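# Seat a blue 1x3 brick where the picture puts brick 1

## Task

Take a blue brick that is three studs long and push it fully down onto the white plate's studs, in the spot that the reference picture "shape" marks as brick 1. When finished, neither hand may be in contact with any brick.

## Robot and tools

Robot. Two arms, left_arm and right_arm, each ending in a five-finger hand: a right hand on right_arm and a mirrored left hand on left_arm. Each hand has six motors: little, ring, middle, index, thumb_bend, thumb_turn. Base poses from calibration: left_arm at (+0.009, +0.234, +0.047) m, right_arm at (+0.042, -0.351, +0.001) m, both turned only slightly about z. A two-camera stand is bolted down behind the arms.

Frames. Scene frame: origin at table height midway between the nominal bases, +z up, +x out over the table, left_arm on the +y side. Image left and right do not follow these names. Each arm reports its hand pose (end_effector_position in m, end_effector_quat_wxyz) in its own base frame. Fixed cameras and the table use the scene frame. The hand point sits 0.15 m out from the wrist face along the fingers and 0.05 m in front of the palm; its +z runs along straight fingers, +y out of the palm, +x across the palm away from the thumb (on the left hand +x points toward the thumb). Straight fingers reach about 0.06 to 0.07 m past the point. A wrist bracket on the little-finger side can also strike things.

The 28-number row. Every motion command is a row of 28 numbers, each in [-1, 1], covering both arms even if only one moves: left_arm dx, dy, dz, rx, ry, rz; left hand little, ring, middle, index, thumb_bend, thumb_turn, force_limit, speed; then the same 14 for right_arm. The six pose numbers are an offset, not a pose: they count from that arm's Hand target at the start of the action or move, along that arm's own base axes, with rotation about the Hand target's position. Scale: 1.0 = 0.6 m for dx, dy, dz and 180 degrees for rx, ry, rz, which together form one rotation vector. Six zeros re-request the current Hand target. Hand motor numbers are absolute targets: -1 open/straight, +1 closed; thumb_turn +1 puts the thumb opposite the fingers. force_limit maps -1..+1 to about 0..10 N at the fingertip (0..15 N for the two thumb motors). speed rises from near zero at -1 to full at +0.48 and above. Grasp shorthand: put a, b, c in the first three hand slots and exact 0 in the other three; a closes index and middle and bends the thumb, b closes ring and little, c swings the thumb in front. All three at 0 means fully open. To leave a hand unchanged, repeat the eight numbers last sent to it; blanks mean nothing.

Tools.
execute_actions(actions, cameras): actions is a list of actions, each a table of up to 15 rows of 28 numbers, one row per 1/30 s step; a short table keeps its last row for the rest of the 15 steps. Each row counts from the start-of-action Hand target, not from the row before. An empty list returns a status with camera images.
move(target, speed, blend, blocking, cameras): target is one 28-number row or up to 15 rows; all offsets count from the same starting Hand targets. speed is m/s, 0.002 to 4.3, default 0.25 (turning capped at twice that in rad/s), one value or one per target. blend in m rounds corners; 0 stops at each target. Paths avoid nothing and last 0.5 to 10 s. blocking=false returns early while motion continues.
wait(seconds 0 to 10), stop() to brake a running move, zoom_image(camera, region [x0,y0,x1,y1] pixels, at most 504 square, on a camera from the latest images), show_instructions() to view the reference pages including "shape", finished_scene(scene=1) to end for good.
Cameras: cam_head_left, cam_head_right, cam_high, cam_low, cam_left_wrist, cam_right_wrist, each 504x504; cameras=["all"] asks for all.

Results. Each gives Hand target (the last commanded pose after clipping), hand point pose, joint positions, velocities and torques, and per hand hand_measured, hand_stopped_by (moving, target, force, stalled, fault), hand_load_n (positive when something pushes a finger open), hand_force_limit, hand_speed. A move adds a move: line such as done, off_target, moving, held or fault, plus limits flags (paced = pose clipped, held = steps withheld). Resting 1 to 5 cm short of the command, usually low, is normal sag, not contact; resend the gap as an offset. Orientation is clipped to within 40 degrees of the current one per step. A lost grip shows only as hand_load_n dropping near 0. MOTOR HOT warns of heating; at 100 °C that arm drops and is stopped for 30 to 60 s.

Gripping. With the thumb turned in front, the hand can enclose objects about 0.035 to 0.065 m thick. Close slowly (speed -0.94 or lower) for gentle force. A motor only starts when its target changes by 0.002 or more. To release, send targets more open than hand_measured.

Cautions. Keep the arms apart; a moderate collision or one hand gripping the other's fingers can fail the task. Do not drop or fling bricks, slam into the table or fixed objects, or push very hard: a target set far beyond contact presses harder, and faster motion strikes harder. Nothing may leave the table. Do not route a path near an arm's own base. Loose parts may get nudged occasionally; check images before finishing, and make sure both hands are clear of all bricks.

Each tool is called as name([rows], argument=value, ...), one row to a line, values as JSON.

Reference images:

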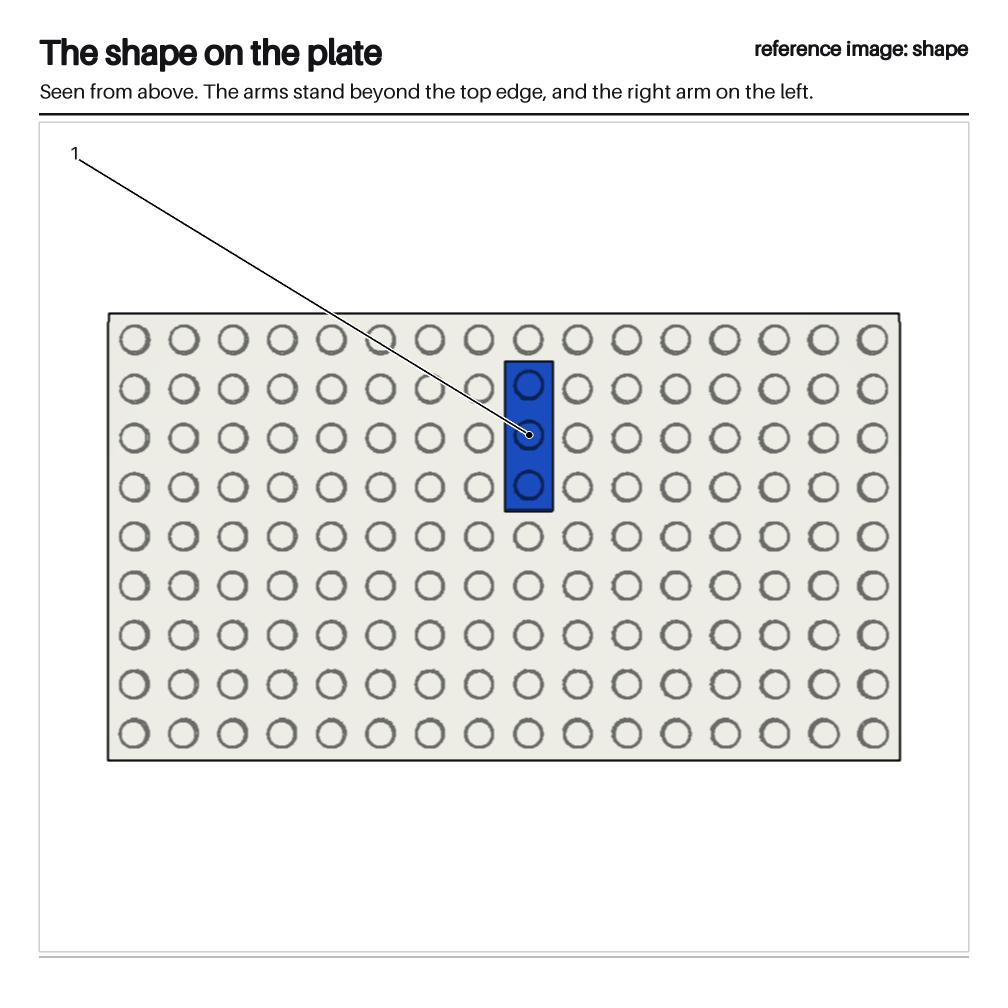

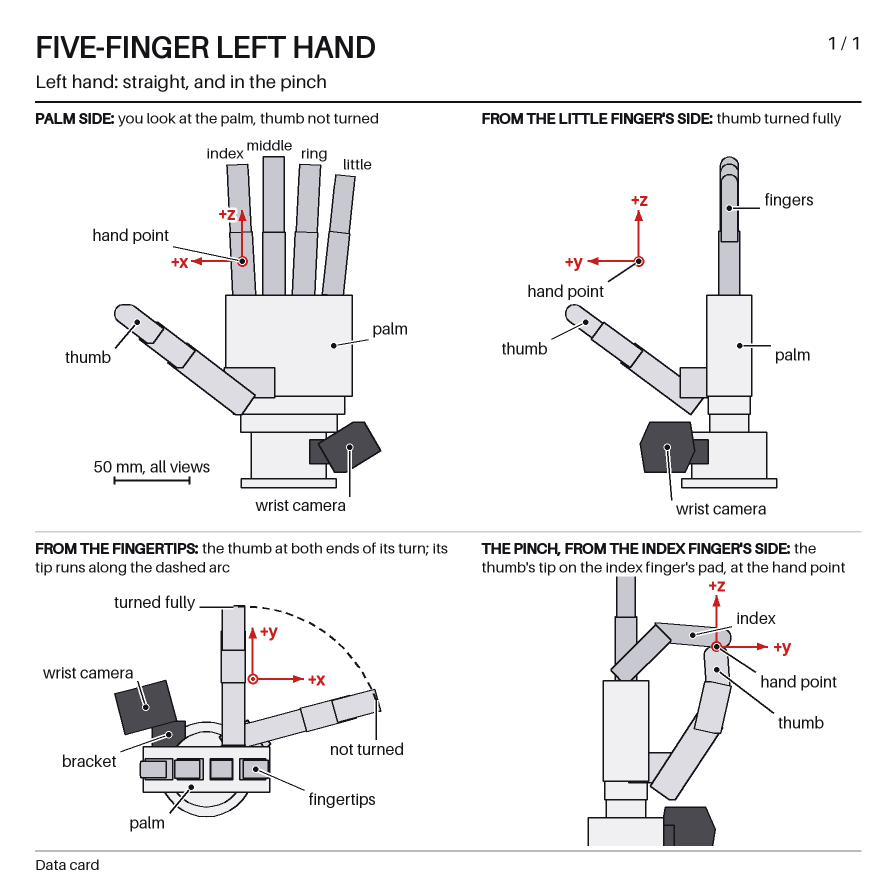

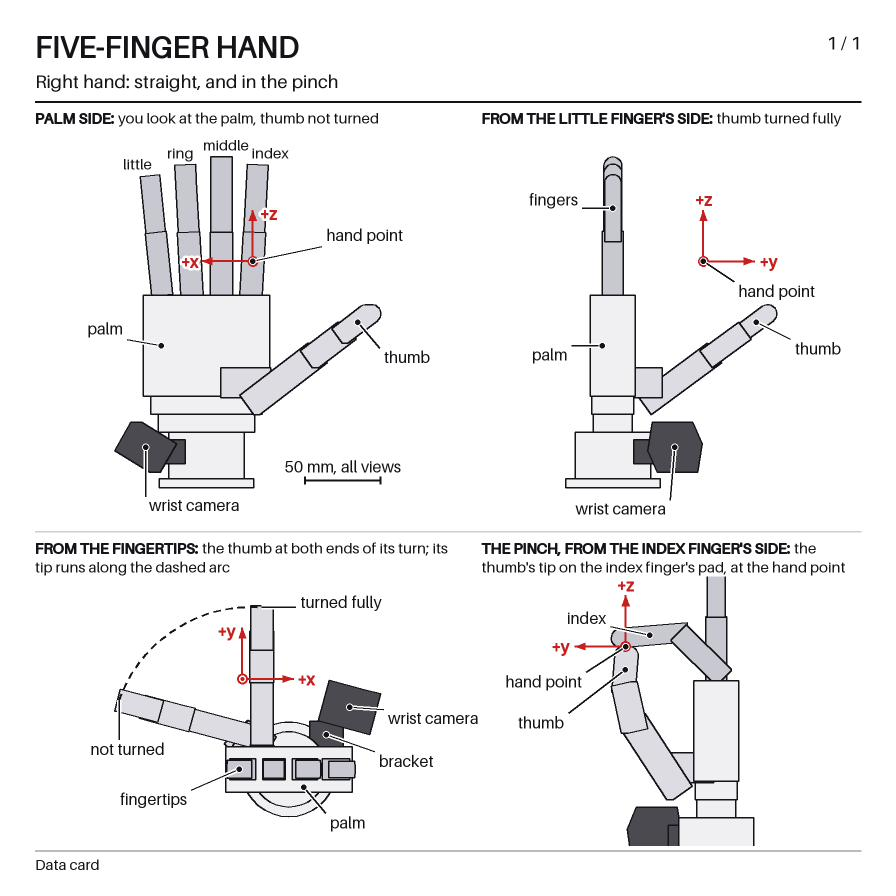

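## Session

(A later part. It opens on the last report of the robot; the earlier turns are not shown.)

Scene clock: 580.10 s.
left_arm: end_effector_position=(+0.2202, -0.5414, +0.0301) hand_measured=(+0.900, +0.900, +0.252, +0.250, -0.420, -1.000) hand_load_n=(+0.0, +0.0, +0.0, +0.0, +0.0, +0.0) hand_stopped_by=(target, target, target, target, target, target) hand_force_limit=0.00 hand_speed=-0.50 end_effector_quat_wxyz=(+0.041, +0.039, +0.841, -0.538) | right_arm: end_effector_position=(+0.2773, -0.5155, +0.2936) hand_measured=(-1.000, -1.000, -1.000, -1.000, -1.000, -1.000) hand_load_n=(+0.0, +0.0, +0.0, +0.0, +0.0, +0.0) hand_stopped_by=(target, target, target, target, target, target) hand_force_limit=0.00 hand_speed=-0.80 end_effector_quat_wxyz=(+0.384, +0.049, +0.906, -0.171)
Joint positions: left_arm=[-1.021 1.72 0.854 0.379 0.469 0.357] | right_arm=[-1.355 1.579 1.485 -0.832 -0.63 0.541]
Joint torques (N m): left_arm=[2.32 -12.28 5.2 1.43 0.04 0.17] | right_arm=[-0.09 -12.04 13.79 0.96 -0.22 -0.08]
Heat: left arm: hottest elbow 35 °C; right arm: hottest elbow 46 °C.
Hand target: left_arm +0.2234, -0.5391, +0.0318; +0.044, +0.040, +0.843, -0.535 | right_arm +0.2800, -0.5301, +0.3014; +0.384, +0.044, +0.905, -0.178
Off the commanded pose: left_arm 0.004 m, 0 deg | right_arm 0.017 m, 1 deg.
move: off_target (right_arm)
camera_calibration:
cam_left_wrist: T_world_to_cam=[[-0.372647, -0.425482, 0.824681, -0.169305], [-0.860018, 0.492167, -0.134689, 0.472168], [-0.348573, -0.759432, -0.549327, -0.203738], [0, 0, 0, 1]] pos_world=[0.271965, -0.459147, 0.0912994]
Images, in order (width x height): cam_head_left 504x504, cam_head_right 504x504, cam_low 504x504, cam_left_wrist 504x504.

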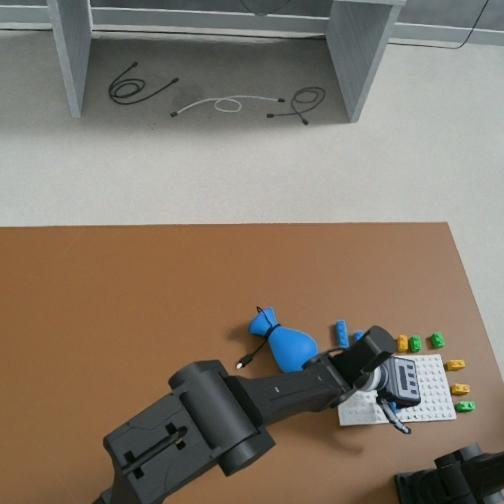

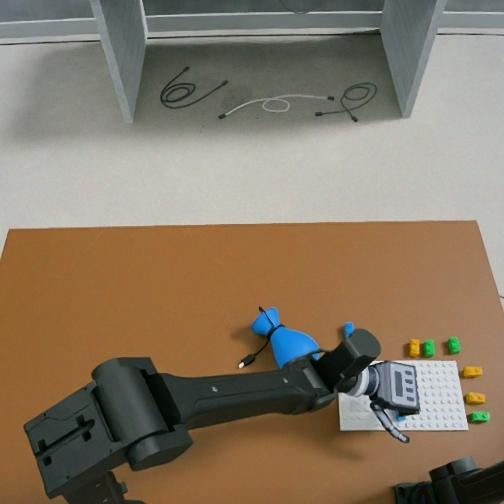

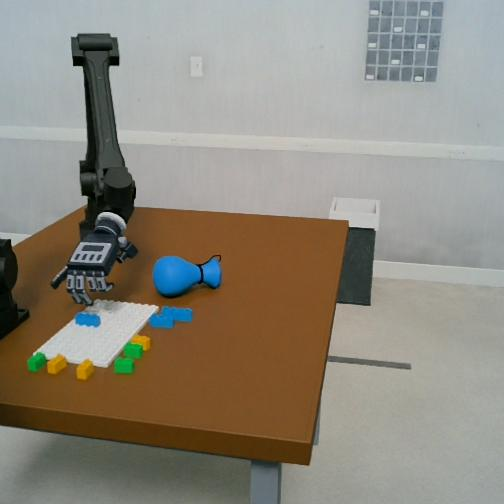

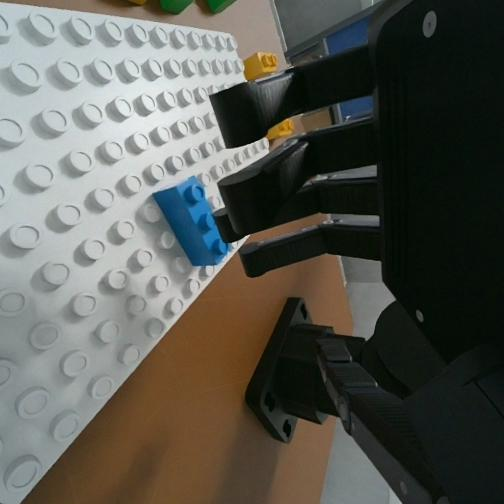

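move([
  [0,0,0,0,0,0,0.9,0.9,-0.3,-0.3,-0.42,-0.999,0.0,-0.4,0,0,0,0,0,0,-1,-1,-1,-1,-1,-1,0.0,-0.8],
  [-0.0024,0.0062,-0.0545,0.0163,0.0064,0,0.9,0.9,-0.3,-0.3,-0.42,-0.999,0.0,-0.4,0,0,0,0,0,0,-1,-1,-1,-1,-1,-1,0.0,-0.8],
], speed=0.06, cameras=["cam_low","cam_left_wrist"])

zoom_image(camera="cam_low", region=[66, 290, 108, 332])

zoom_image(camera="cam_left_wrist", region=[120, 160, 280, 320])

Scene clock: 587.07 s.
left_arm: end_effector_position=(+0.2188, -0.5375, +0.0101) hand_measured=(+0.900, +0.900, -0.300, -0.300, -0.420, -1.000) hand_load_n=(+0.0, +0.0, +0.0, +0.0, +0.0, +0.0) hand_stopped_by=(target, target, target, target, target, target) hand_force_limit=0.00 hand_speed=-0.40 end_effector_quat_wxyz=(+0.034, +0.035, +0.850, -0.524) | right_arm: end_effector_position=(+0.2773, -0.5155, +0.2936) hand_measured=(-1.000, -1.000, -1.000, -1.000, -1.000, -1.000) hand_load_n=(+0.0, +0.0, +0.0, +0.0, +0.0, +0.0) hand_stopped_by=(target, target, target, target, target, target) hand_force_limit=0.00 hand_speed=-0.80 end_effector_quat_wxyz=(+0.384, +0.049, +0.906, -0.171)
Joint positions: left_arm=[-1.021 1.755 0.854 0.376 0.465 0.361] | right_arm=[-1.355 1.579 1.485 -0.832 -0.63 0.541]
Joint torques (N m): left_arm=[1.79 -10.46 5.44 1.59 -0.05 0.22] | right_arm=[0.03 -12.22 13.86 0.99 -0.21 -0.07]
Heat: left arm: hottest elbow 34 °C; right arm: hottest elbow 46 °C.
Hand target: left_arm +0.2219, -0.5354, -0.0008; +0.034, +0.036, +0.856, -0.514 | right_arm +0.2800, -0.5301, +0.3014; +0.384, +0.044, +0.905, -0.178
Off the commanded pose: left_arm 0.012 m, 1 deg | right_arm 0.017 m, 1 deg.
move: off_target (left_arm, right_arm)
camera_calibration:
cam_left_wrist: T_world_to_cam=[[-0.359369, -0.453693, 0.815486, -0.169583], [-0.862763, 0.494575, -0.105048, 0.467936], [-0.35566, -0.741322, -0.569164, -0.200739], [0, 0, 0, 1]] pos_world=[0.27138, -0.45718, 0.0731944]
Images, in order (width x height): cam_low 504x504, cam_left_wrist 504x504.

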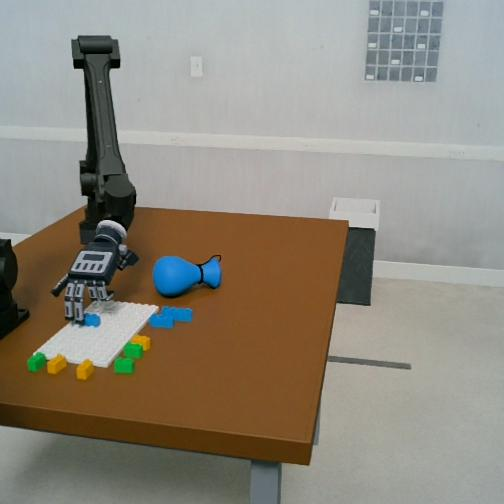

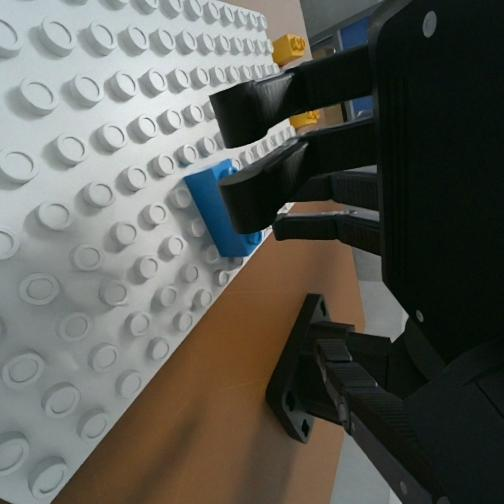

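Scaled by 12.000 from the camera's 504x504 image, which has a finer 720x720 frame.

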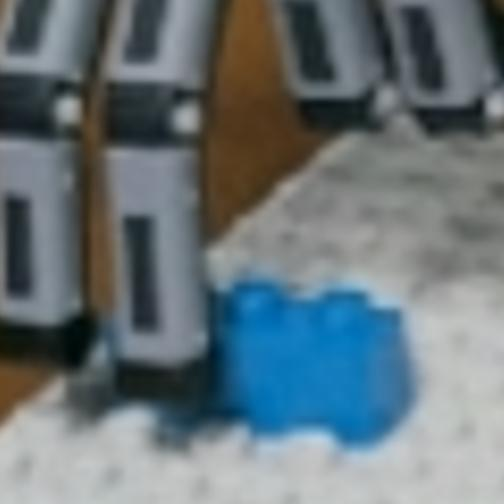

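Scaled by 3.150 from the camera's 504x504 image, which has a finer 720x720 frame.

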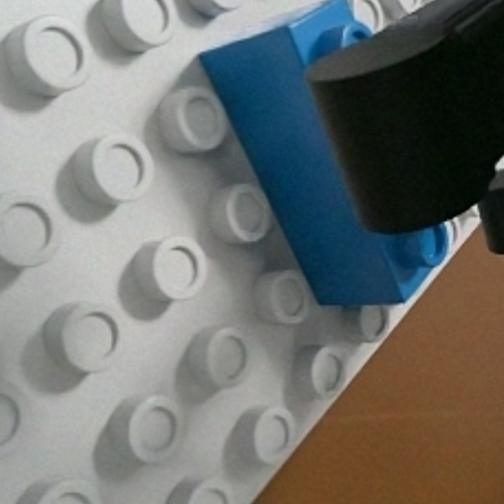

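move(target=[0.0287,0.0090,0,0,0,0,0.9,0.9,-0.3,-0.3,-0.42,-0.999,0.0,-0.4,0,0,0,0,0,0,-1,-1,-1,-1,-1,-1,0.0,-0.8], speed=0.05, cameras=["cam_low","cam_left_wrist"])

zoom_image(camera="cam_low", region=[66, 290, 108, 332])

zoom_image(camera="cam_left_wrist", region=[120, 160, 280, 320])

Scene clock: 589.67 s.
left_arm: end_effector_position=(+0.2287, -0.5283, +0.0049) hand_measured=(+0.900, +0.900, -0.300, -0.300, -0.420, -1.000) hand_load_n=(+0.0, +0.0, -0.5, +0.0, +0.0, -0.5) hand_stopped_by=(target, target, target, target, target, target) hand_force_limit=0.00 hand_speed=-0.40 end_effector_quat_wxyz=(+0.032, +0.035, +0.853, -0.519) | right_arm: end_effector_position=(+0.2773, -0.5155, +0.2936) hand_measured=(-1.000, -1.000, -1.000, -1.000, -1.000, -1.000) hand_load_n=(+0.0, +0.0, +0.0, +0.0, +0.0, -0.5) hand_stopped_by=(target, target, target, target, target, target) hand_force_limit=0.00 hand_speed=-0.80 end_effector_quat_wxyz=(+0.384, +0.049, +0.906, -0.171)
Joint positions: left_arm=[-0.992 1.761 0.854 0.36 0.49 0.382] | right_arm=[-1.355 1.579 1.485 -0.832 -0.63 0.541]
Joint torques (N m): left_arm=[3.02 -10.75 6.43 1.29 0.26 0.19] | right_arm=[-0.03 -12.45 13.82 0.95 -0.21 -0.08]
Heat: left arm: hottest elbow 34 °C; right arm: hottest elbow 46 °C.
Hand target: left_arm +0.2392, -0.5300, -0.0009; +0.034, +0.036, +0.856, -0.514 | right_arm +0.2800, -0.5301, +0.3014; +0.384, +0.044, +0.905, -0.178
Off the commanded pose: left_arm 0.012 m, 1 deg | right_arm 0.017 m, 1 deg.
move: off_target (left_arm, right_arm)
camera_calibration:
cam_left_wrist: T_world_to_cam=[[-0.358131, -0.462371, 0.811144, -0.16244], [-0.861623, 0.498316, -0.096367, 0.47311], [-0.359649, -0.733413, -0.576852, -0.188197], [0, 0, 0, 1]] pos_world=[0.281783, -0.448892, 0.0687922]
Images, in order (width x height): cam_low 504x504, cam_left_wrist 504x504.

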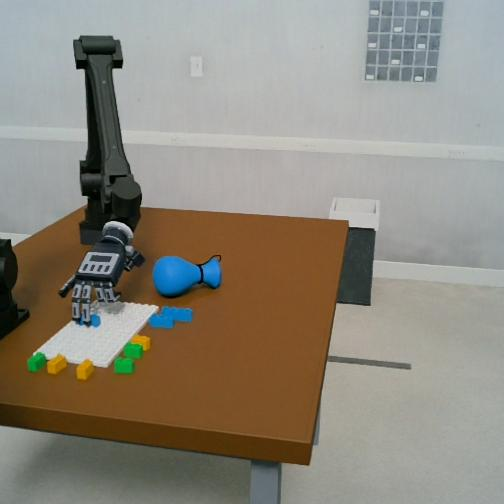

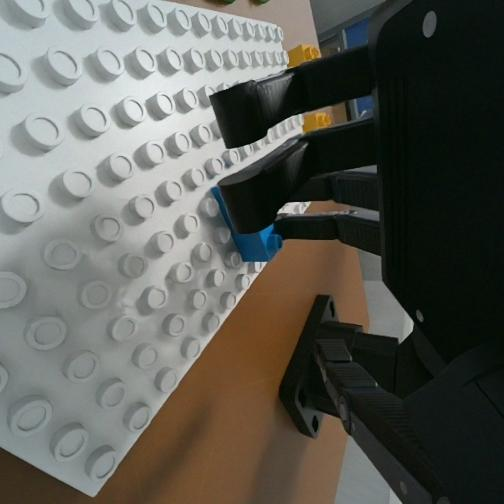

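Scaled by 12.000 from the camera's 504x504 image, which has a finer 720x720 frame.

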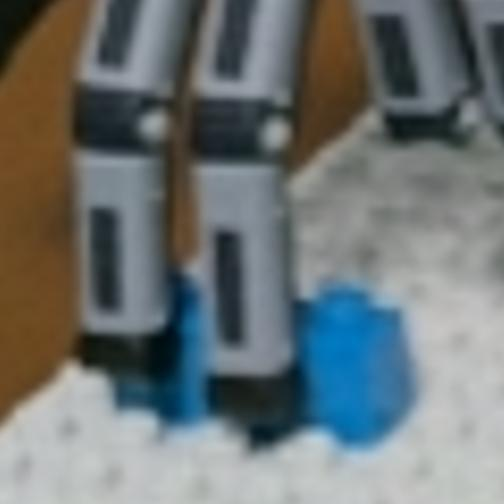

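Scaled by 3.150 from the camera's 504x504 image, which has a finer 720x720 frame.

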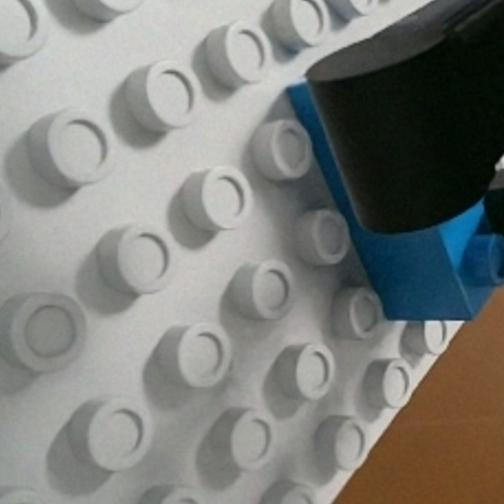

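execute_actions([
  [[0,0,0,0,0,0,0.9,0.9,-0.2,-0.2,-0.42,-0.999,-0.6,-0.92,0,0,0,0,0,0,-1,-1,-1,-1,-1,-1,0.0,-0.8]],
], cameras=["cam_low","cam_left_wrist"])

zoom_image(camera="cam_low", region=[66, 290, 108, 332])

zoom_image(camera="cam_left_wrist", region=[120, 160, 280, 320])

Scene clock: 591.67 s.
left_arm: end_effector_position=(+0.2290, -0.5286, +0.0052) hand_measured=(+0.900, +0.900, -0.226, -0.248, -0.420, -1.000) hand_load_n=(+0.0, +0.0, +1.5, +0.0, +0.0, +0.0) hand_stopped_by=(target, target, force, force, target, target) hand_force_limit=-0.60 hand_speed=-0.92 end_effector_quat_wxyz=(+0.033, +0.037, +0.853, -0.519) | right_arm: end_effector_position=(+0.2773, -0.5155, +0.2936) hand_measured=(-1.000, -1.000, -1.000, -1.000, -1.000, -1.000) hand_load_n=(+0.0, +0.0, +0.0, +0.0, +0.0, +0.0) hand_stopped_by=(target, target, target, target, target, target) hand_force_limit=0.00 hand_speed=-0.80 end_effector_quat_wxyz=(+0.384, +0.049, +0.906, -0.171)
Joint positions: left_arm=[-0.992 1.761 0.854 0.36 0.491 0.385] | right_arm=[-1.355 1.579 1.485 -0.832 -0.63 0.541]
Joint torques (N m): left_arm=[3.14 -10.34 6.41 1.25 0.26 0.19] | right_arm=[0.03 -12.22 13.83 0.92 -0.21 -0.08]
Heat: left arm: hottest elbow 34 °C; right arm: hottest elbow 46 °C.
Hand target: left_arm +0.2392, -0.5300, -0.0009; +0.034, +0.036, +0.856, -0.514 | right_arm +0.2800, -0.5301, +0.3014; +0.384, +0.044, +0.905, -0.178
Off the commanded pose: left_arm 0.012 m, 1 deg | right_arm 0.017 m, 1 deg.
Step readings (end_effector_position of left_arm | right_arm):
0: (+0.2288, -0.5283, +0.0049) | (+0.2773, -0.5155, +0.2936)
1: (+0.2288, -0.5283, +0.0049) | (+0.2773, -0.5155, +0.2936)
2: (+0.2288, -0.5283, +0.0049) | (+0.2773, -0.5155, +0.2936)
4: (+0.2288, -0.5283, +0.0049) | (+0.2773, -0.5155, +0.2936)
8: (+0.2287, -0.5283, +0.0049) | (+0.2773, -0.5155, +0.2936)
15: (+0.2290, -0.5286, +0.0052) | (+0.2773, -0.5155, +0.2936)
camera_calibration:
cam_left_wrist: T_world_to_cam=[[-0.360986, -0.461198, 0.810546, -0.161424], [-0.860581, 0.499599, -0.0989993, 0.473972], [-0.35929, -0.733278, -0.577247, -0.18826], [0, 0, 0, 1]] pos_world=[0.28198, -0.449291, 0.0690923]
Images, in order (width x height): cam_low 504x504, cam_left_wrist 504x504.

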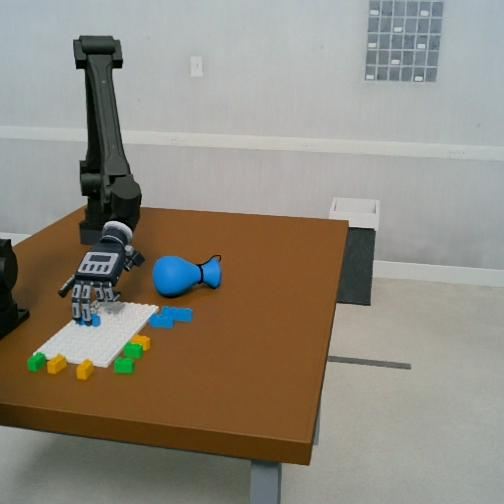

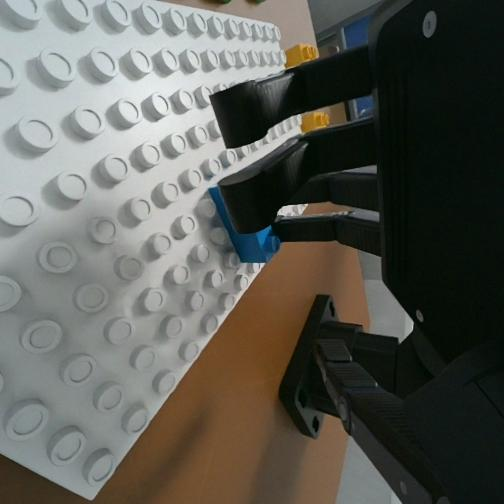

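Scaled by 12.000 from the camera's 504x504 image, which has a finer 720x720 frame.

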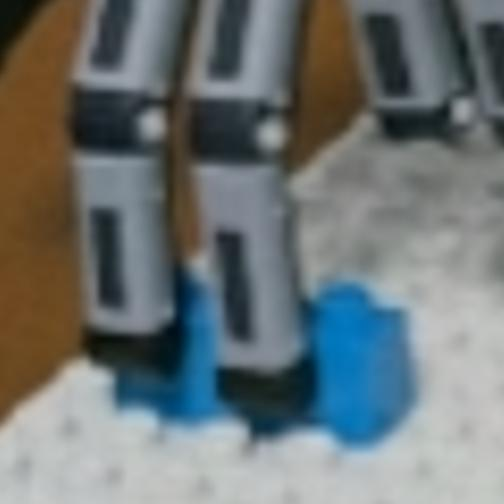

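Scaled by 3.150 from the camera's 504x504 image, which has a finer 720x720 frame.

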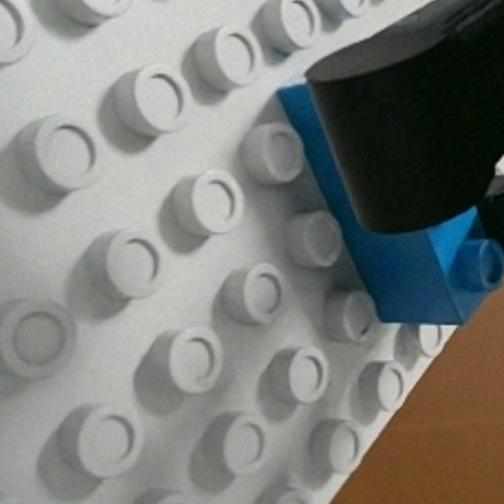

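move([
  [0,0,0,0,0,0,0.9,0.9,-0.3,-0.3,-0.42,-0.999,0.0,-0.5,0,0,0,0,0,0,-1,-1,-1,-1,-1,-1,0.0,-0.8],
  [0,0,0.025,0,0,0,0.9,0.9,-0.3,-0.3,-0.42,-0.999,0.0,-0.5,0,0,0,0,0,0,-1,-1,-1,-1,-1,-1,0.0,-0.8],
], speed=0.05)

Scene clock: 594.00 s.
left_arm: end_effector_position=(+0.2268, -0.5251, +0.0016) hand_measured=(+0.900, +0.900, -0.300, -0.300, -0.420, -1.000) hand_load_n=(+0.0, +0.0, +0.0, +2.0, +0.0, +0.0) hand_stopped_by=(target, target, target, target, target, target) hand_force_limit=0.00 hand_speed=-0.50 end_effector_quat_wxyz=(+0.025, +0.033, +0.860, -0.509) | right_arm: end_effector_position=(+0.2773, -0.5155, +0.2936) hand_measured=(-1.000, -1.000, -1.000, -1.000, -1.000, -1.000) hand_load_n=(+0.0, +0.0, +0.0, +0.0, +0.0, +0.0) hand_stopped_by=(target, target, target, target, target, target) hand_force_limit=0.00 hand_speed=-0.80 end_effector_quat_wxyz=(+0.384, +0.049, +0.906, -0.171)
Joint positions: left_arm=[-0.992 1.76 0.859 0.324 0.491 0.385] | right_arm=[-1.355 1.579 1.485 -0.832 -0.63 0.541]
Joint torques (N m): left_arm=[2.67 -13.16 6.52 1.31 0.25 0.21] | right_arm=[-0.03 -12.28 13.89 0.94 -0.23 -0.07]
Heat: left arm: hottest elbow 34 °C; right arm: hottest elbow 46 °C.
Hand target: left_arm +0.2392, -0.5300, +0.0141; +0.034, +0.036, +0.856, -0.514 | right_arm +0.2800, -0.5301, +0.3014; +0.384, +0.044, +0.905, -0.178
Off the commanded pose: left_arm 0.018 m, 1 deg | right_arm 0.017 m, 1 deg.
move: off_target (left_arm, right_arm)

move(target=[0.0018,-0.0045,0.04,-0.0118,-0.0047,0,0.9,0.9,-0.3,-0.3,-0.42,-0.999,0.0,-0.5,0,0,0,0,0,0,-1,-1,-1,-1,-1,-1,0.0,-0.8], speed=0.05, cameras=["cam_low","cam_left_wrist"])

zoom_image(camera="cam_low", region=[66, 290, 108, 332])

zoom_image(camera="cam_left_wrist", region=[120, 160, 280, 320])

Scene clock: 595.97 s.
left_arm: end_effector_position=(+0.2283, -0.5289, +0.0264) hand_measured=(+0.900, +0.900, -0.300, -0.300, -0.420, -1.000) hand_load_n=(+0.0, +0.0, +0.0, +0.0, +0.0, +0.0) hand_stopped_by=(target, target, target, target, target, target) hand_force_limit=0.00 hand_speed=-0.50 end_effector_quat_wxyz=(+0.033, +0.040, +0.850, -0.524) | right_arm: end_effector_position=(+0.2773, -0.5155, +0.2936) hand_measured=(-1.000, -1.000, -1.000, -1.000, -1.000, -1.000) hand_load_n=(+0.0, +0.0, +0.0, +0.0, +0.0, +0.0) hand_stopped_by=(target, target, target, target, target, target) hand_force_limit=0.00 hand_speed=-0.80 end_effector_quat_wxyz=(+0.384, +0.049, +0.906, -0.171)
Joint positions: left_arm=[-0.992 1.713 0.859 0.318 0.496 0.385] | right_arm=[-1.355 1.579 1.485 -0.832 -0.63 0.541]
Joint torques (N m): left_arm=[2.9 -12.57 6.72 1.5 0.26 0.13] | right_arm=[0.03 -12.4 13.87 0.96 -0.22 -0.08]
Heat: left arm: hottest elbow 34 °C; right arm: hottest elbow 46 °C.
Hand target: left_arm +0.2402, -0.5327, +0.0382; +0.041, +0.039, +0.846, -0.530 | right_arm +0.2800, -0.5301, +0.3014; +0.384, +0.044, +0.905, -0.178
Off the commanded pose: left_arm 0.017 m, 1 deg | right_arm 0.017 m, 1 deg.
move: off_target (left_arm, right_arm)
camera_calibration:
cam_left_wrist: T_world_to_cam=[[-0.36627, -0.450736, 0.814054, -0.172455], [-0.858022, 0.502124, -0.10803, 0.476574], [-0.360063, -0.738044, -0.570654, -0.179054], [0, 0, 0, 1]] pos_world=[0.281275, -0.44918, 0.0896943]
Images, in order (width x height): cam_low 504x504, cam_left_wrist 504x504.

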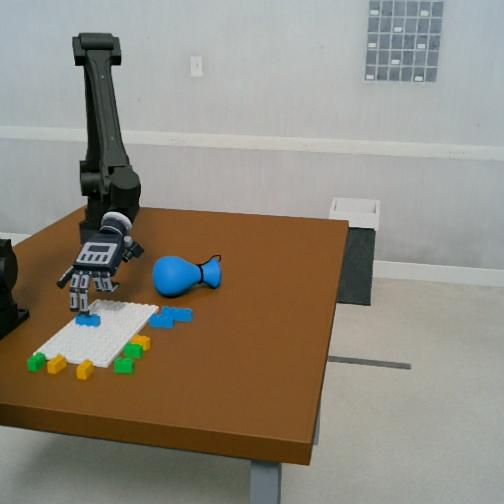

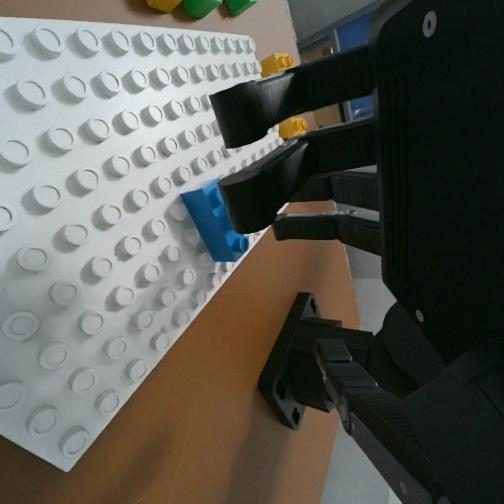

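Scaled by 12.000 from the camera's 504x504 image, which has a finer 720x720 frame.

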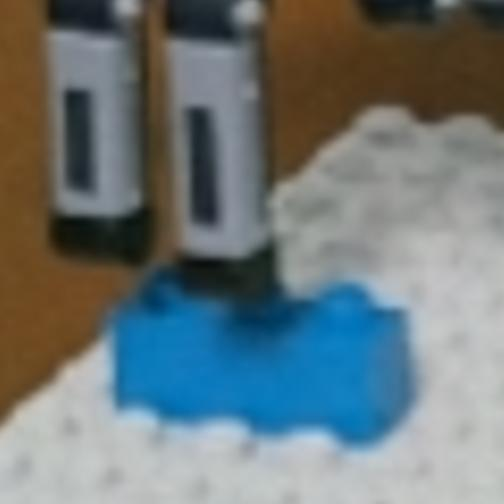

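Scaled by 3.150 from the camera's 504x504 image, which has a finer 720x720 frame.

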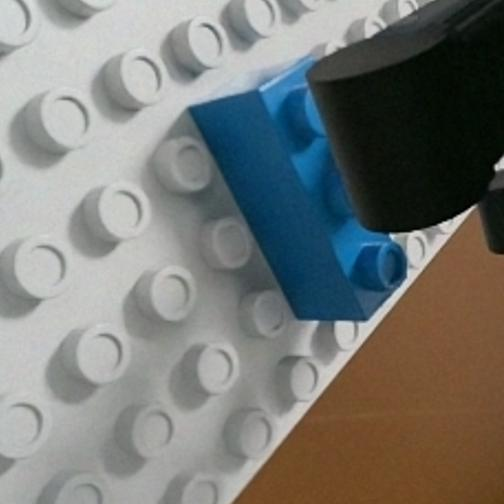

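move(target=[0.002,-0.0318,0.0,-0.0222,-0.0087,0,0.9,0.9,-0.2,-0.2,-0.42,-0.999,0.0,-0.5,0,0,0,0,0,0,-1,-1,-1,-1,-1,-1,0.0,-0.8], speed=0.05)

Scene clock: 599.07 s.
left_arm: end_effector_position=(+0.2360, -0.5410, +0.0364) hand_measured=(+0.900, +0.900, -0.200, -0.200, -0.420, -1.000) hand_load_n=(+0.0, +0.0, +0.0, +0.5, +0.0, -0.5) hand_stopped_by=(target, target, target, target, target, target) hand_force_limit=0.00 hand_speed=-0.50 end_effector_quat_wxyz=(+0.052, +0.048, +0.832, -0.551) | right_arm: end_effector_position=(+0.2773, -0.5155, +0.2936) hand_measured=(-1.000, -1.000, -1.000, -1.000, -1.000, -1.000) hand_load_n=(+0.0, +0.0, +0.0, +0.0, +0.0, +0.0) hand_stopped_by=(target, target, target, target, target, target) hand_force_limit=0.00 hand_speed=-0.80 end_effector_quat_wxyz=(+0.384, +0.049, +0.906, -0.171)
Joint positions: left_arm=[-0.992 1.724 0.859 0.407 0.496 0.382] | right_arm=[-1.355 1.579 1.485 -0.832 -0.63 0.541]
Joint torques (N m): left_arm=[1.79 -10.34 6.71 3.03 -0.03 -0.09] | right_arm=[-0.09 -12.34 13.83 0.98 -0.21 -0.08]
Heat: left arm: hottest elbow 34 °C; right arm: hottest elbow 46 °C.
Hand target: left_arm +0.2414, -0.5518, +0.0382; +0.054, +0.045, +0.827, -0.558 | right_arm +0.2800, -0.5301, +0.3014; +0.384, +0.044, +0.905, -0.178
Off the commanded pose: left_arm 0.012 m, 1 deg | right_arm 0.017 m, 1 deg.
move: off_target (left_arm, right_arm)

move(target=[0,0,-0.039,0,0,0,0.9,0.9,-0.2,-0.2,-0.42,-0.999,0.0,-0.5,0,0,0,0,0,0,-1,-1,-1,-1,-1,-1,0.0,-0.8], speed=0.05, cameras=["cam_low","cam_left_wrist"])

zoom_image(camera="cam_low", region=[66, 290, 108, 332])

zoom_image(camera="cam_left_wrist", region=[120, 160, 280, 320])

Scene clock: 601.47 s.
left_arm: end_effector_position=(+0.2388, -0.5453, +0.0172) hand_measured=(+0.900, +0.900, -0.200, -0.200, -0.420, -1.000) hand_load_n=(+0.0, +0.0, +0.0, +0.0, +0.0, +0.0) hand_stopped_by=(target, target, target, target, target, target) hand_force_limit=0.00 hand_speed=-0.50 end_effector_quat_wxyz=(+0.054, +0.050, +0.829, -0.554) | right_arm: end_effector_position=(+0.2773, -0.5155, +0.2936) hand_measured=(-1.000, -1.000, -1.000, -1.000, -1.000, -1.000) hand_load_n=(+0.0, +0.0, +0.0, +0.0, +0.0, +0.0) hand_stopped_by=(target, target, target, target, target, target) hand_force_limit=0.00 hand_speed=-0.80 end_effector_quat_wxyz=(+0.384, +0.049, +0.906, -0.171)
Joint positions: left_arm=[-0.992 1.78 0.859 0.473 0.496 0.382] | right_arm=[-1.355 1.579 1.485 -0.832 -0.63 0.541]
Joint torques (N m): left_arm=[1.9 -11.05 5.64 3.15 -0.04 -0.07] | right_arm=[0.09 -12.4 13.87 0.92 -0.21 -0.06]
Heat: left arm: hottest elbow 34 °C; right arm: hottest elbow 46 °C.
Hand target: left_arm +0.2414, -0.5518, +0.0147; +0.054, +0.045, +0.827, -0.558 | right_arm +0.2800, -0.5301, +0.3014; +0.384, +0.044, +0.905, -0.178
Off the commanded pose: left_arm 0.007 m, 1 deg | right_arm 0.017 m, 1 deg.
move: off_target (right_arm)
camera_calibration:
cam_left_wrist: T_world_to_cam=[[-0.402662, -0.391112, 0.827584, -0.127525], [-0.852133, 0.490331, -0.182878, 0.486299], [-0.334264, -0.778849, -0.530717, -0.221716], [0, 0, 0, 1]] pos_world=[0.28893, -0.461007, 0.0768026]
Images, in order (width x height): cam_low 504x504, cam_left_wrist 504x504.

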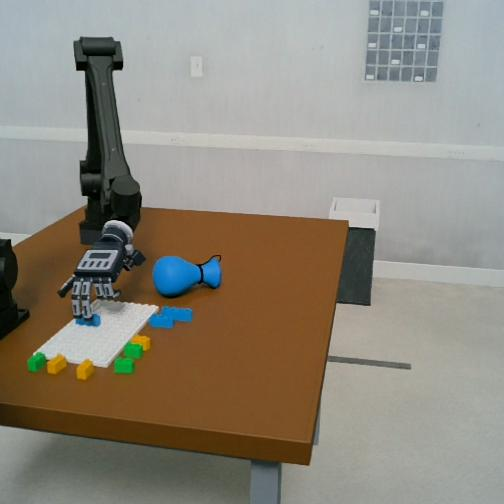

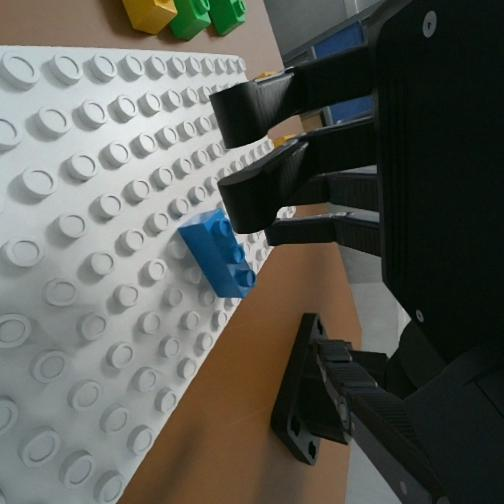

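Scaled by 12.000 from the camera's 504x504 image, which has a finer 720x720 frame.

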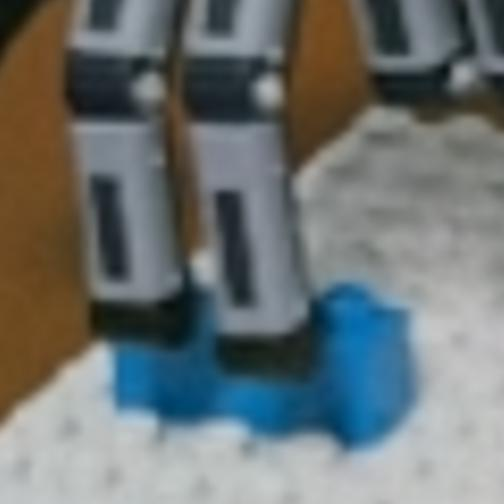

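Scaled by 3.150 from the camera's 504x504 image, which has a finer 720x720 frame.

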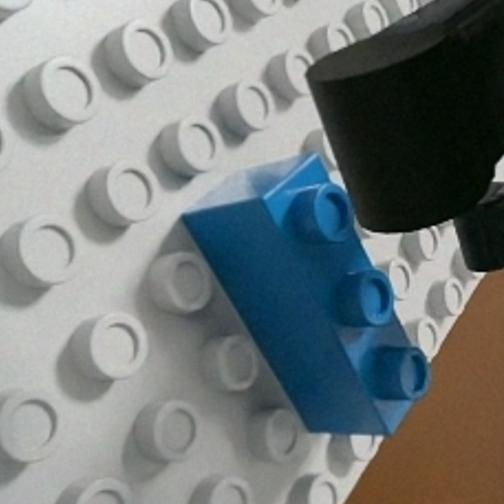

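execute_actions([
  [[0,0,0,0,0,0,0.9,0.9,-0.02,-0.02,-0.42,-0.999,-0.6,-0.85,0,0,0,0,0,0,-1,-1,-1,-1,-1,-1,0.0,-0.8]],
], cameras=["cam_low","cam_left_wrist"])

zoom_image(camera="cam_low", region=[66, 290, 108, 332])

zoom_image(camera="cam_left_wrist", region=[120, 160, 280, 320])

Scene clock: 602.97 s.
left_arm: end_effector_position=(+0.2388, -0.5453, +0.0172) hand_measured=(+0.900, +0.900, -0.020, -0.020, -0.420, -1.000) hand_load_n=(+0.5, +0.0, +0.0, +0.0, +0.0, +0.0) hand_stopped_by=(target, target, target, target, target, target) hand_force_limit=-0.60 hand_speed=-0.85 end_effector_quat_wxyz=(+0.054, +0.049, +0.829, -0.554) | right_arm: end_effector_position=(+0.2773, -0.5155, +0.2936) hand_measured=(-1.000, -1.000, -1.000, -1.000, -1.000, -1.000) hand_load_n=(+0.0, +0.0, +0.0, +0.0, -0.5, +0.0) hand_stopped_by=(target, target, target, target, target, target) hand_force_limit=0.00 hand_speed=-0.80 end_effector_quat_wxyz=(+0.384, +0.049, +0.906, -0.171)
Joint positions: left_arm=[-0.992 1.78 0.859 0.473 0.495 0.382] | right_arm=[-1.355 1.579 1.485 -0.832 -0.63 0.541]
Joint torques (N m): left_arm=[1.61 -11.11 5.7 2.91 -0.04 -0.09] | right_arm=[0.09 -12.28 13.85 1.01 -0.22 -0.08]
Heat: left arm: hottest elbow 34 °C; right arm: hottest elbow 46 °C.
Hand target: left_arm +0.2415, -0.5518, +0.0147; +0.054, +0.044, +0.827, -0.558 | right_arm +0.2800, -0.5301, +0.3014; +0.384, +0.044, +0.905, -0.178
Off the commanded pose: left_arm 0.007 m, 1 deg | right_arm 0.017 m, 1 deg.
Step readings (end_effector_position of left_arm | right_arm):
0: (+0.2388, -0.5453, +0.0172) | (+0.2773, -0.5155, +0.2936)
1: (+0.2388, -0.5453, +0.0172) | (+0.2773, -0.5155, +0.2936)
2: (+0.2388, -0.5453, +0.0172) | (+0.2773, -0.5155, +0.2936)
4: (+0.2388, -0.5453, +0.0172) | (+0.2773, -0.5155, +0.2936)
8: (+0.2387, -0.5453, +0.0172) | (+0.2773, -0.5155, +0.2936)
15: (+0.2388, -0.5453, +0.0172) | (+0.2773, -0.5155, +0.2936)
camera_calibration:
cam_left_wrist: T_world_to_cam=[[-0.402297, -0.391354, 0.827647, -0.127708], [-0.852402, 0.489947, -0.182657, 0.486133], [-0.334019, -0.77897, -0.530695, -0.221766], [0, 0, 0, 1]] pos_world=[0.28893, -0.460907, 0.0768026]
Images, in order (width x height): cam_low 504x504, cam_left_wrist 504x504.

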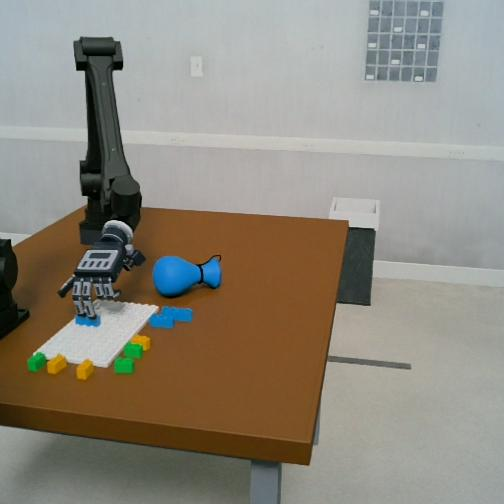

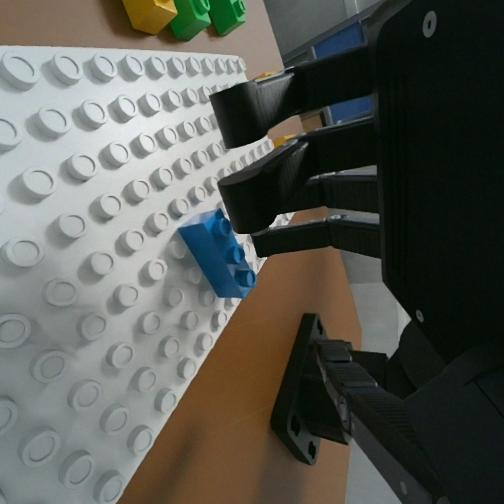

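Scaled by 12.000 from the camera's 504x504 image, which has a finer 720x720 frame.

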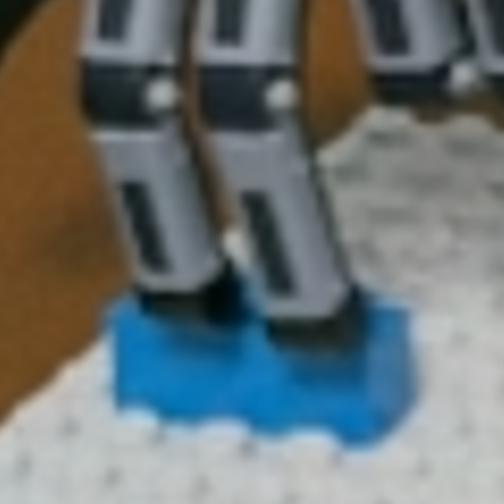

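Scaled by 3.150 from the camera's 504x504 image, which has a finer 720x720 frame.

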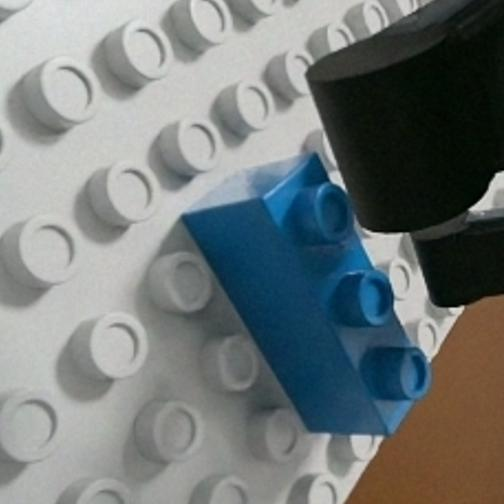

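execute_actions([
  [[0,0,0,0,0,0,0.9,0.9,0.03,0.03,-0.42,-0.999,-0.6,-0.9,0,0,0,0,0,0,-1,-1,-1,-1,-1,-1,0.0,-0.8]],
], cameras=["cam_low","cam_left_wrist"])

zoom_image(camera="cam_low", region=[66, 290, 108, 332])

zoom_image(camera="cam_left_wrist", region=[120, 160, 280, 320])

Scene clock: 604.33 s.
left_arm: end_effector_position=(+0.2388, -0.5453, +0.0172) hand_measured=(+0.900, +0.900, +0.030, +0.030, -0.420, -1.000) hand_load_n=(+0.0, +0.0, +0.0, +0.0, +0.0, +0.0) hand_stopped_by=(target, target, target, target, target, target) hand_force_limit=-0.60 hand_speed=-0.90 end_effector_quat_wxyz=(+0.054, +0.049, +0.829, -0.554) | right_arm: end_effector_position=(+0.2773, -0.5155, +0.2936) hand_measured=(-1.000, -1.000, -1.000, -1.000, -1.000, -1.000) hand_load_n=(+0.0, +0.0, +0.0, +0.0, +0.0, -0.5) hand_stopped_by=(target, target, target, target, target, target) hand_force_limit=0.00 hand_speed=-0.80 end_effector_quat_wxyz=(+0.384, +0.049, +0.906, -0.171)
Joint positions: left_arm=[-0.992 1.78 0.859 0.473 0.495 0.382] | right_arm=[-1.355 1.579 1.485 -0.832 -0.63 0.541]
Joint torques (N m): left_arm=[1.49 -11.05 5.65 2.85 -0.04 -0.05] | right_arm=[0.03 -12.28 13.89 0.99 -0.23 -0.07]
Heat: left arm: hottest elbow 34 °C; right arm: hottest elbow 46 °C.
Hand target: left_arm +0.2415, -0.5518, +0.0147; +0.054, +0.044, +0.827, -0.558 | right_arm +0.2800, -0.5301, +0.3014; +0.384, +0.044, +0.905, -0.178
Off the commanded pose: left_arm 0.007 m, 1 deg | right_arm 0.017 m, 1 deg.
Step readings (end_effector_position of left_arm | right_arm):
0: (+0.2388, -0.5453, +0.0172) | (+0.2773, -0.5155, +0.2936)
1: (+0.2388, -0.5453, +0.0172) | (+0.2773, -0.5155, +0.2936)
2: (+0.2388, -0.5453, +0.0172) | (+0.2773, -0.5155, +0.2936)
4: (+0.2388, -0.5453, +0.0172) | (+0.2773, -0.5155, +0.2936)
8: (+0.2388, -0.5453, +0.0172) | (+0.2773, -0.5155, +0.2936)
15: (+0.2388, -0.5453, +0.0172) | (+0.2773, -0.5155, +0.2936)
camera_calibration:
cam_left_wrist: T_world_to_cam=[[-0.402297, -0.391354, 0.827647, -0.127708], [-0.852402, 0.489947, -0.182657, 0.486133], [-0.334019, -0.77897, -0.530695, -0.221766], [0, 0, 0, 1]] pos_world=[0.28893, -0.460907, 0.0768026]
Images, in order (width x height): cam_low 504x504, cam_left_wrist 504x504.

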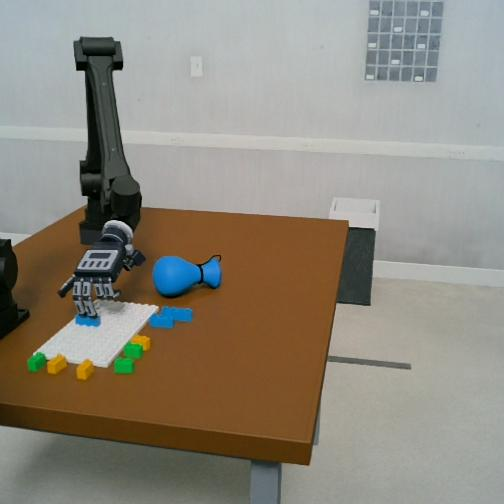

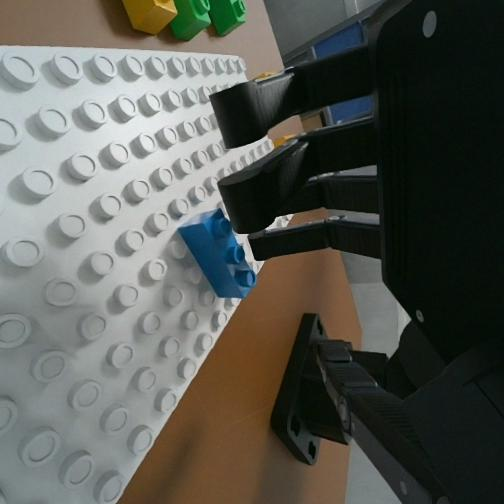

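Scaled by 12.000 from the camera's 504x504 image, which has a finer 720x720 frame.

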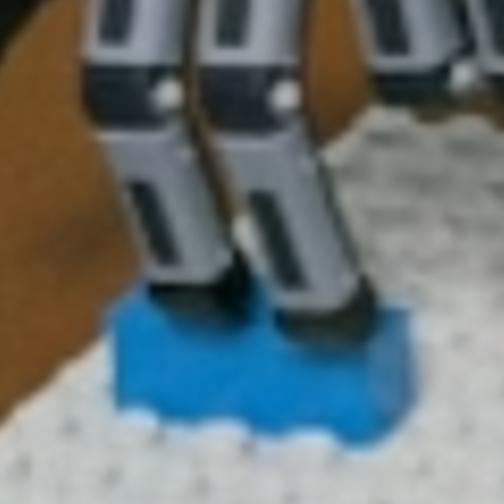

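Scaled by 3.150 from the camera's 504x504 image, which has a finer 720x720 frame.

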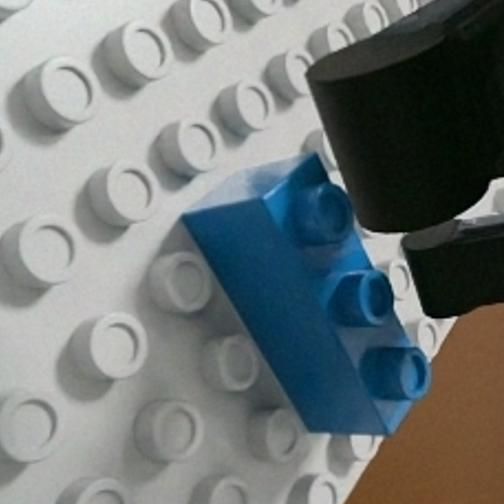

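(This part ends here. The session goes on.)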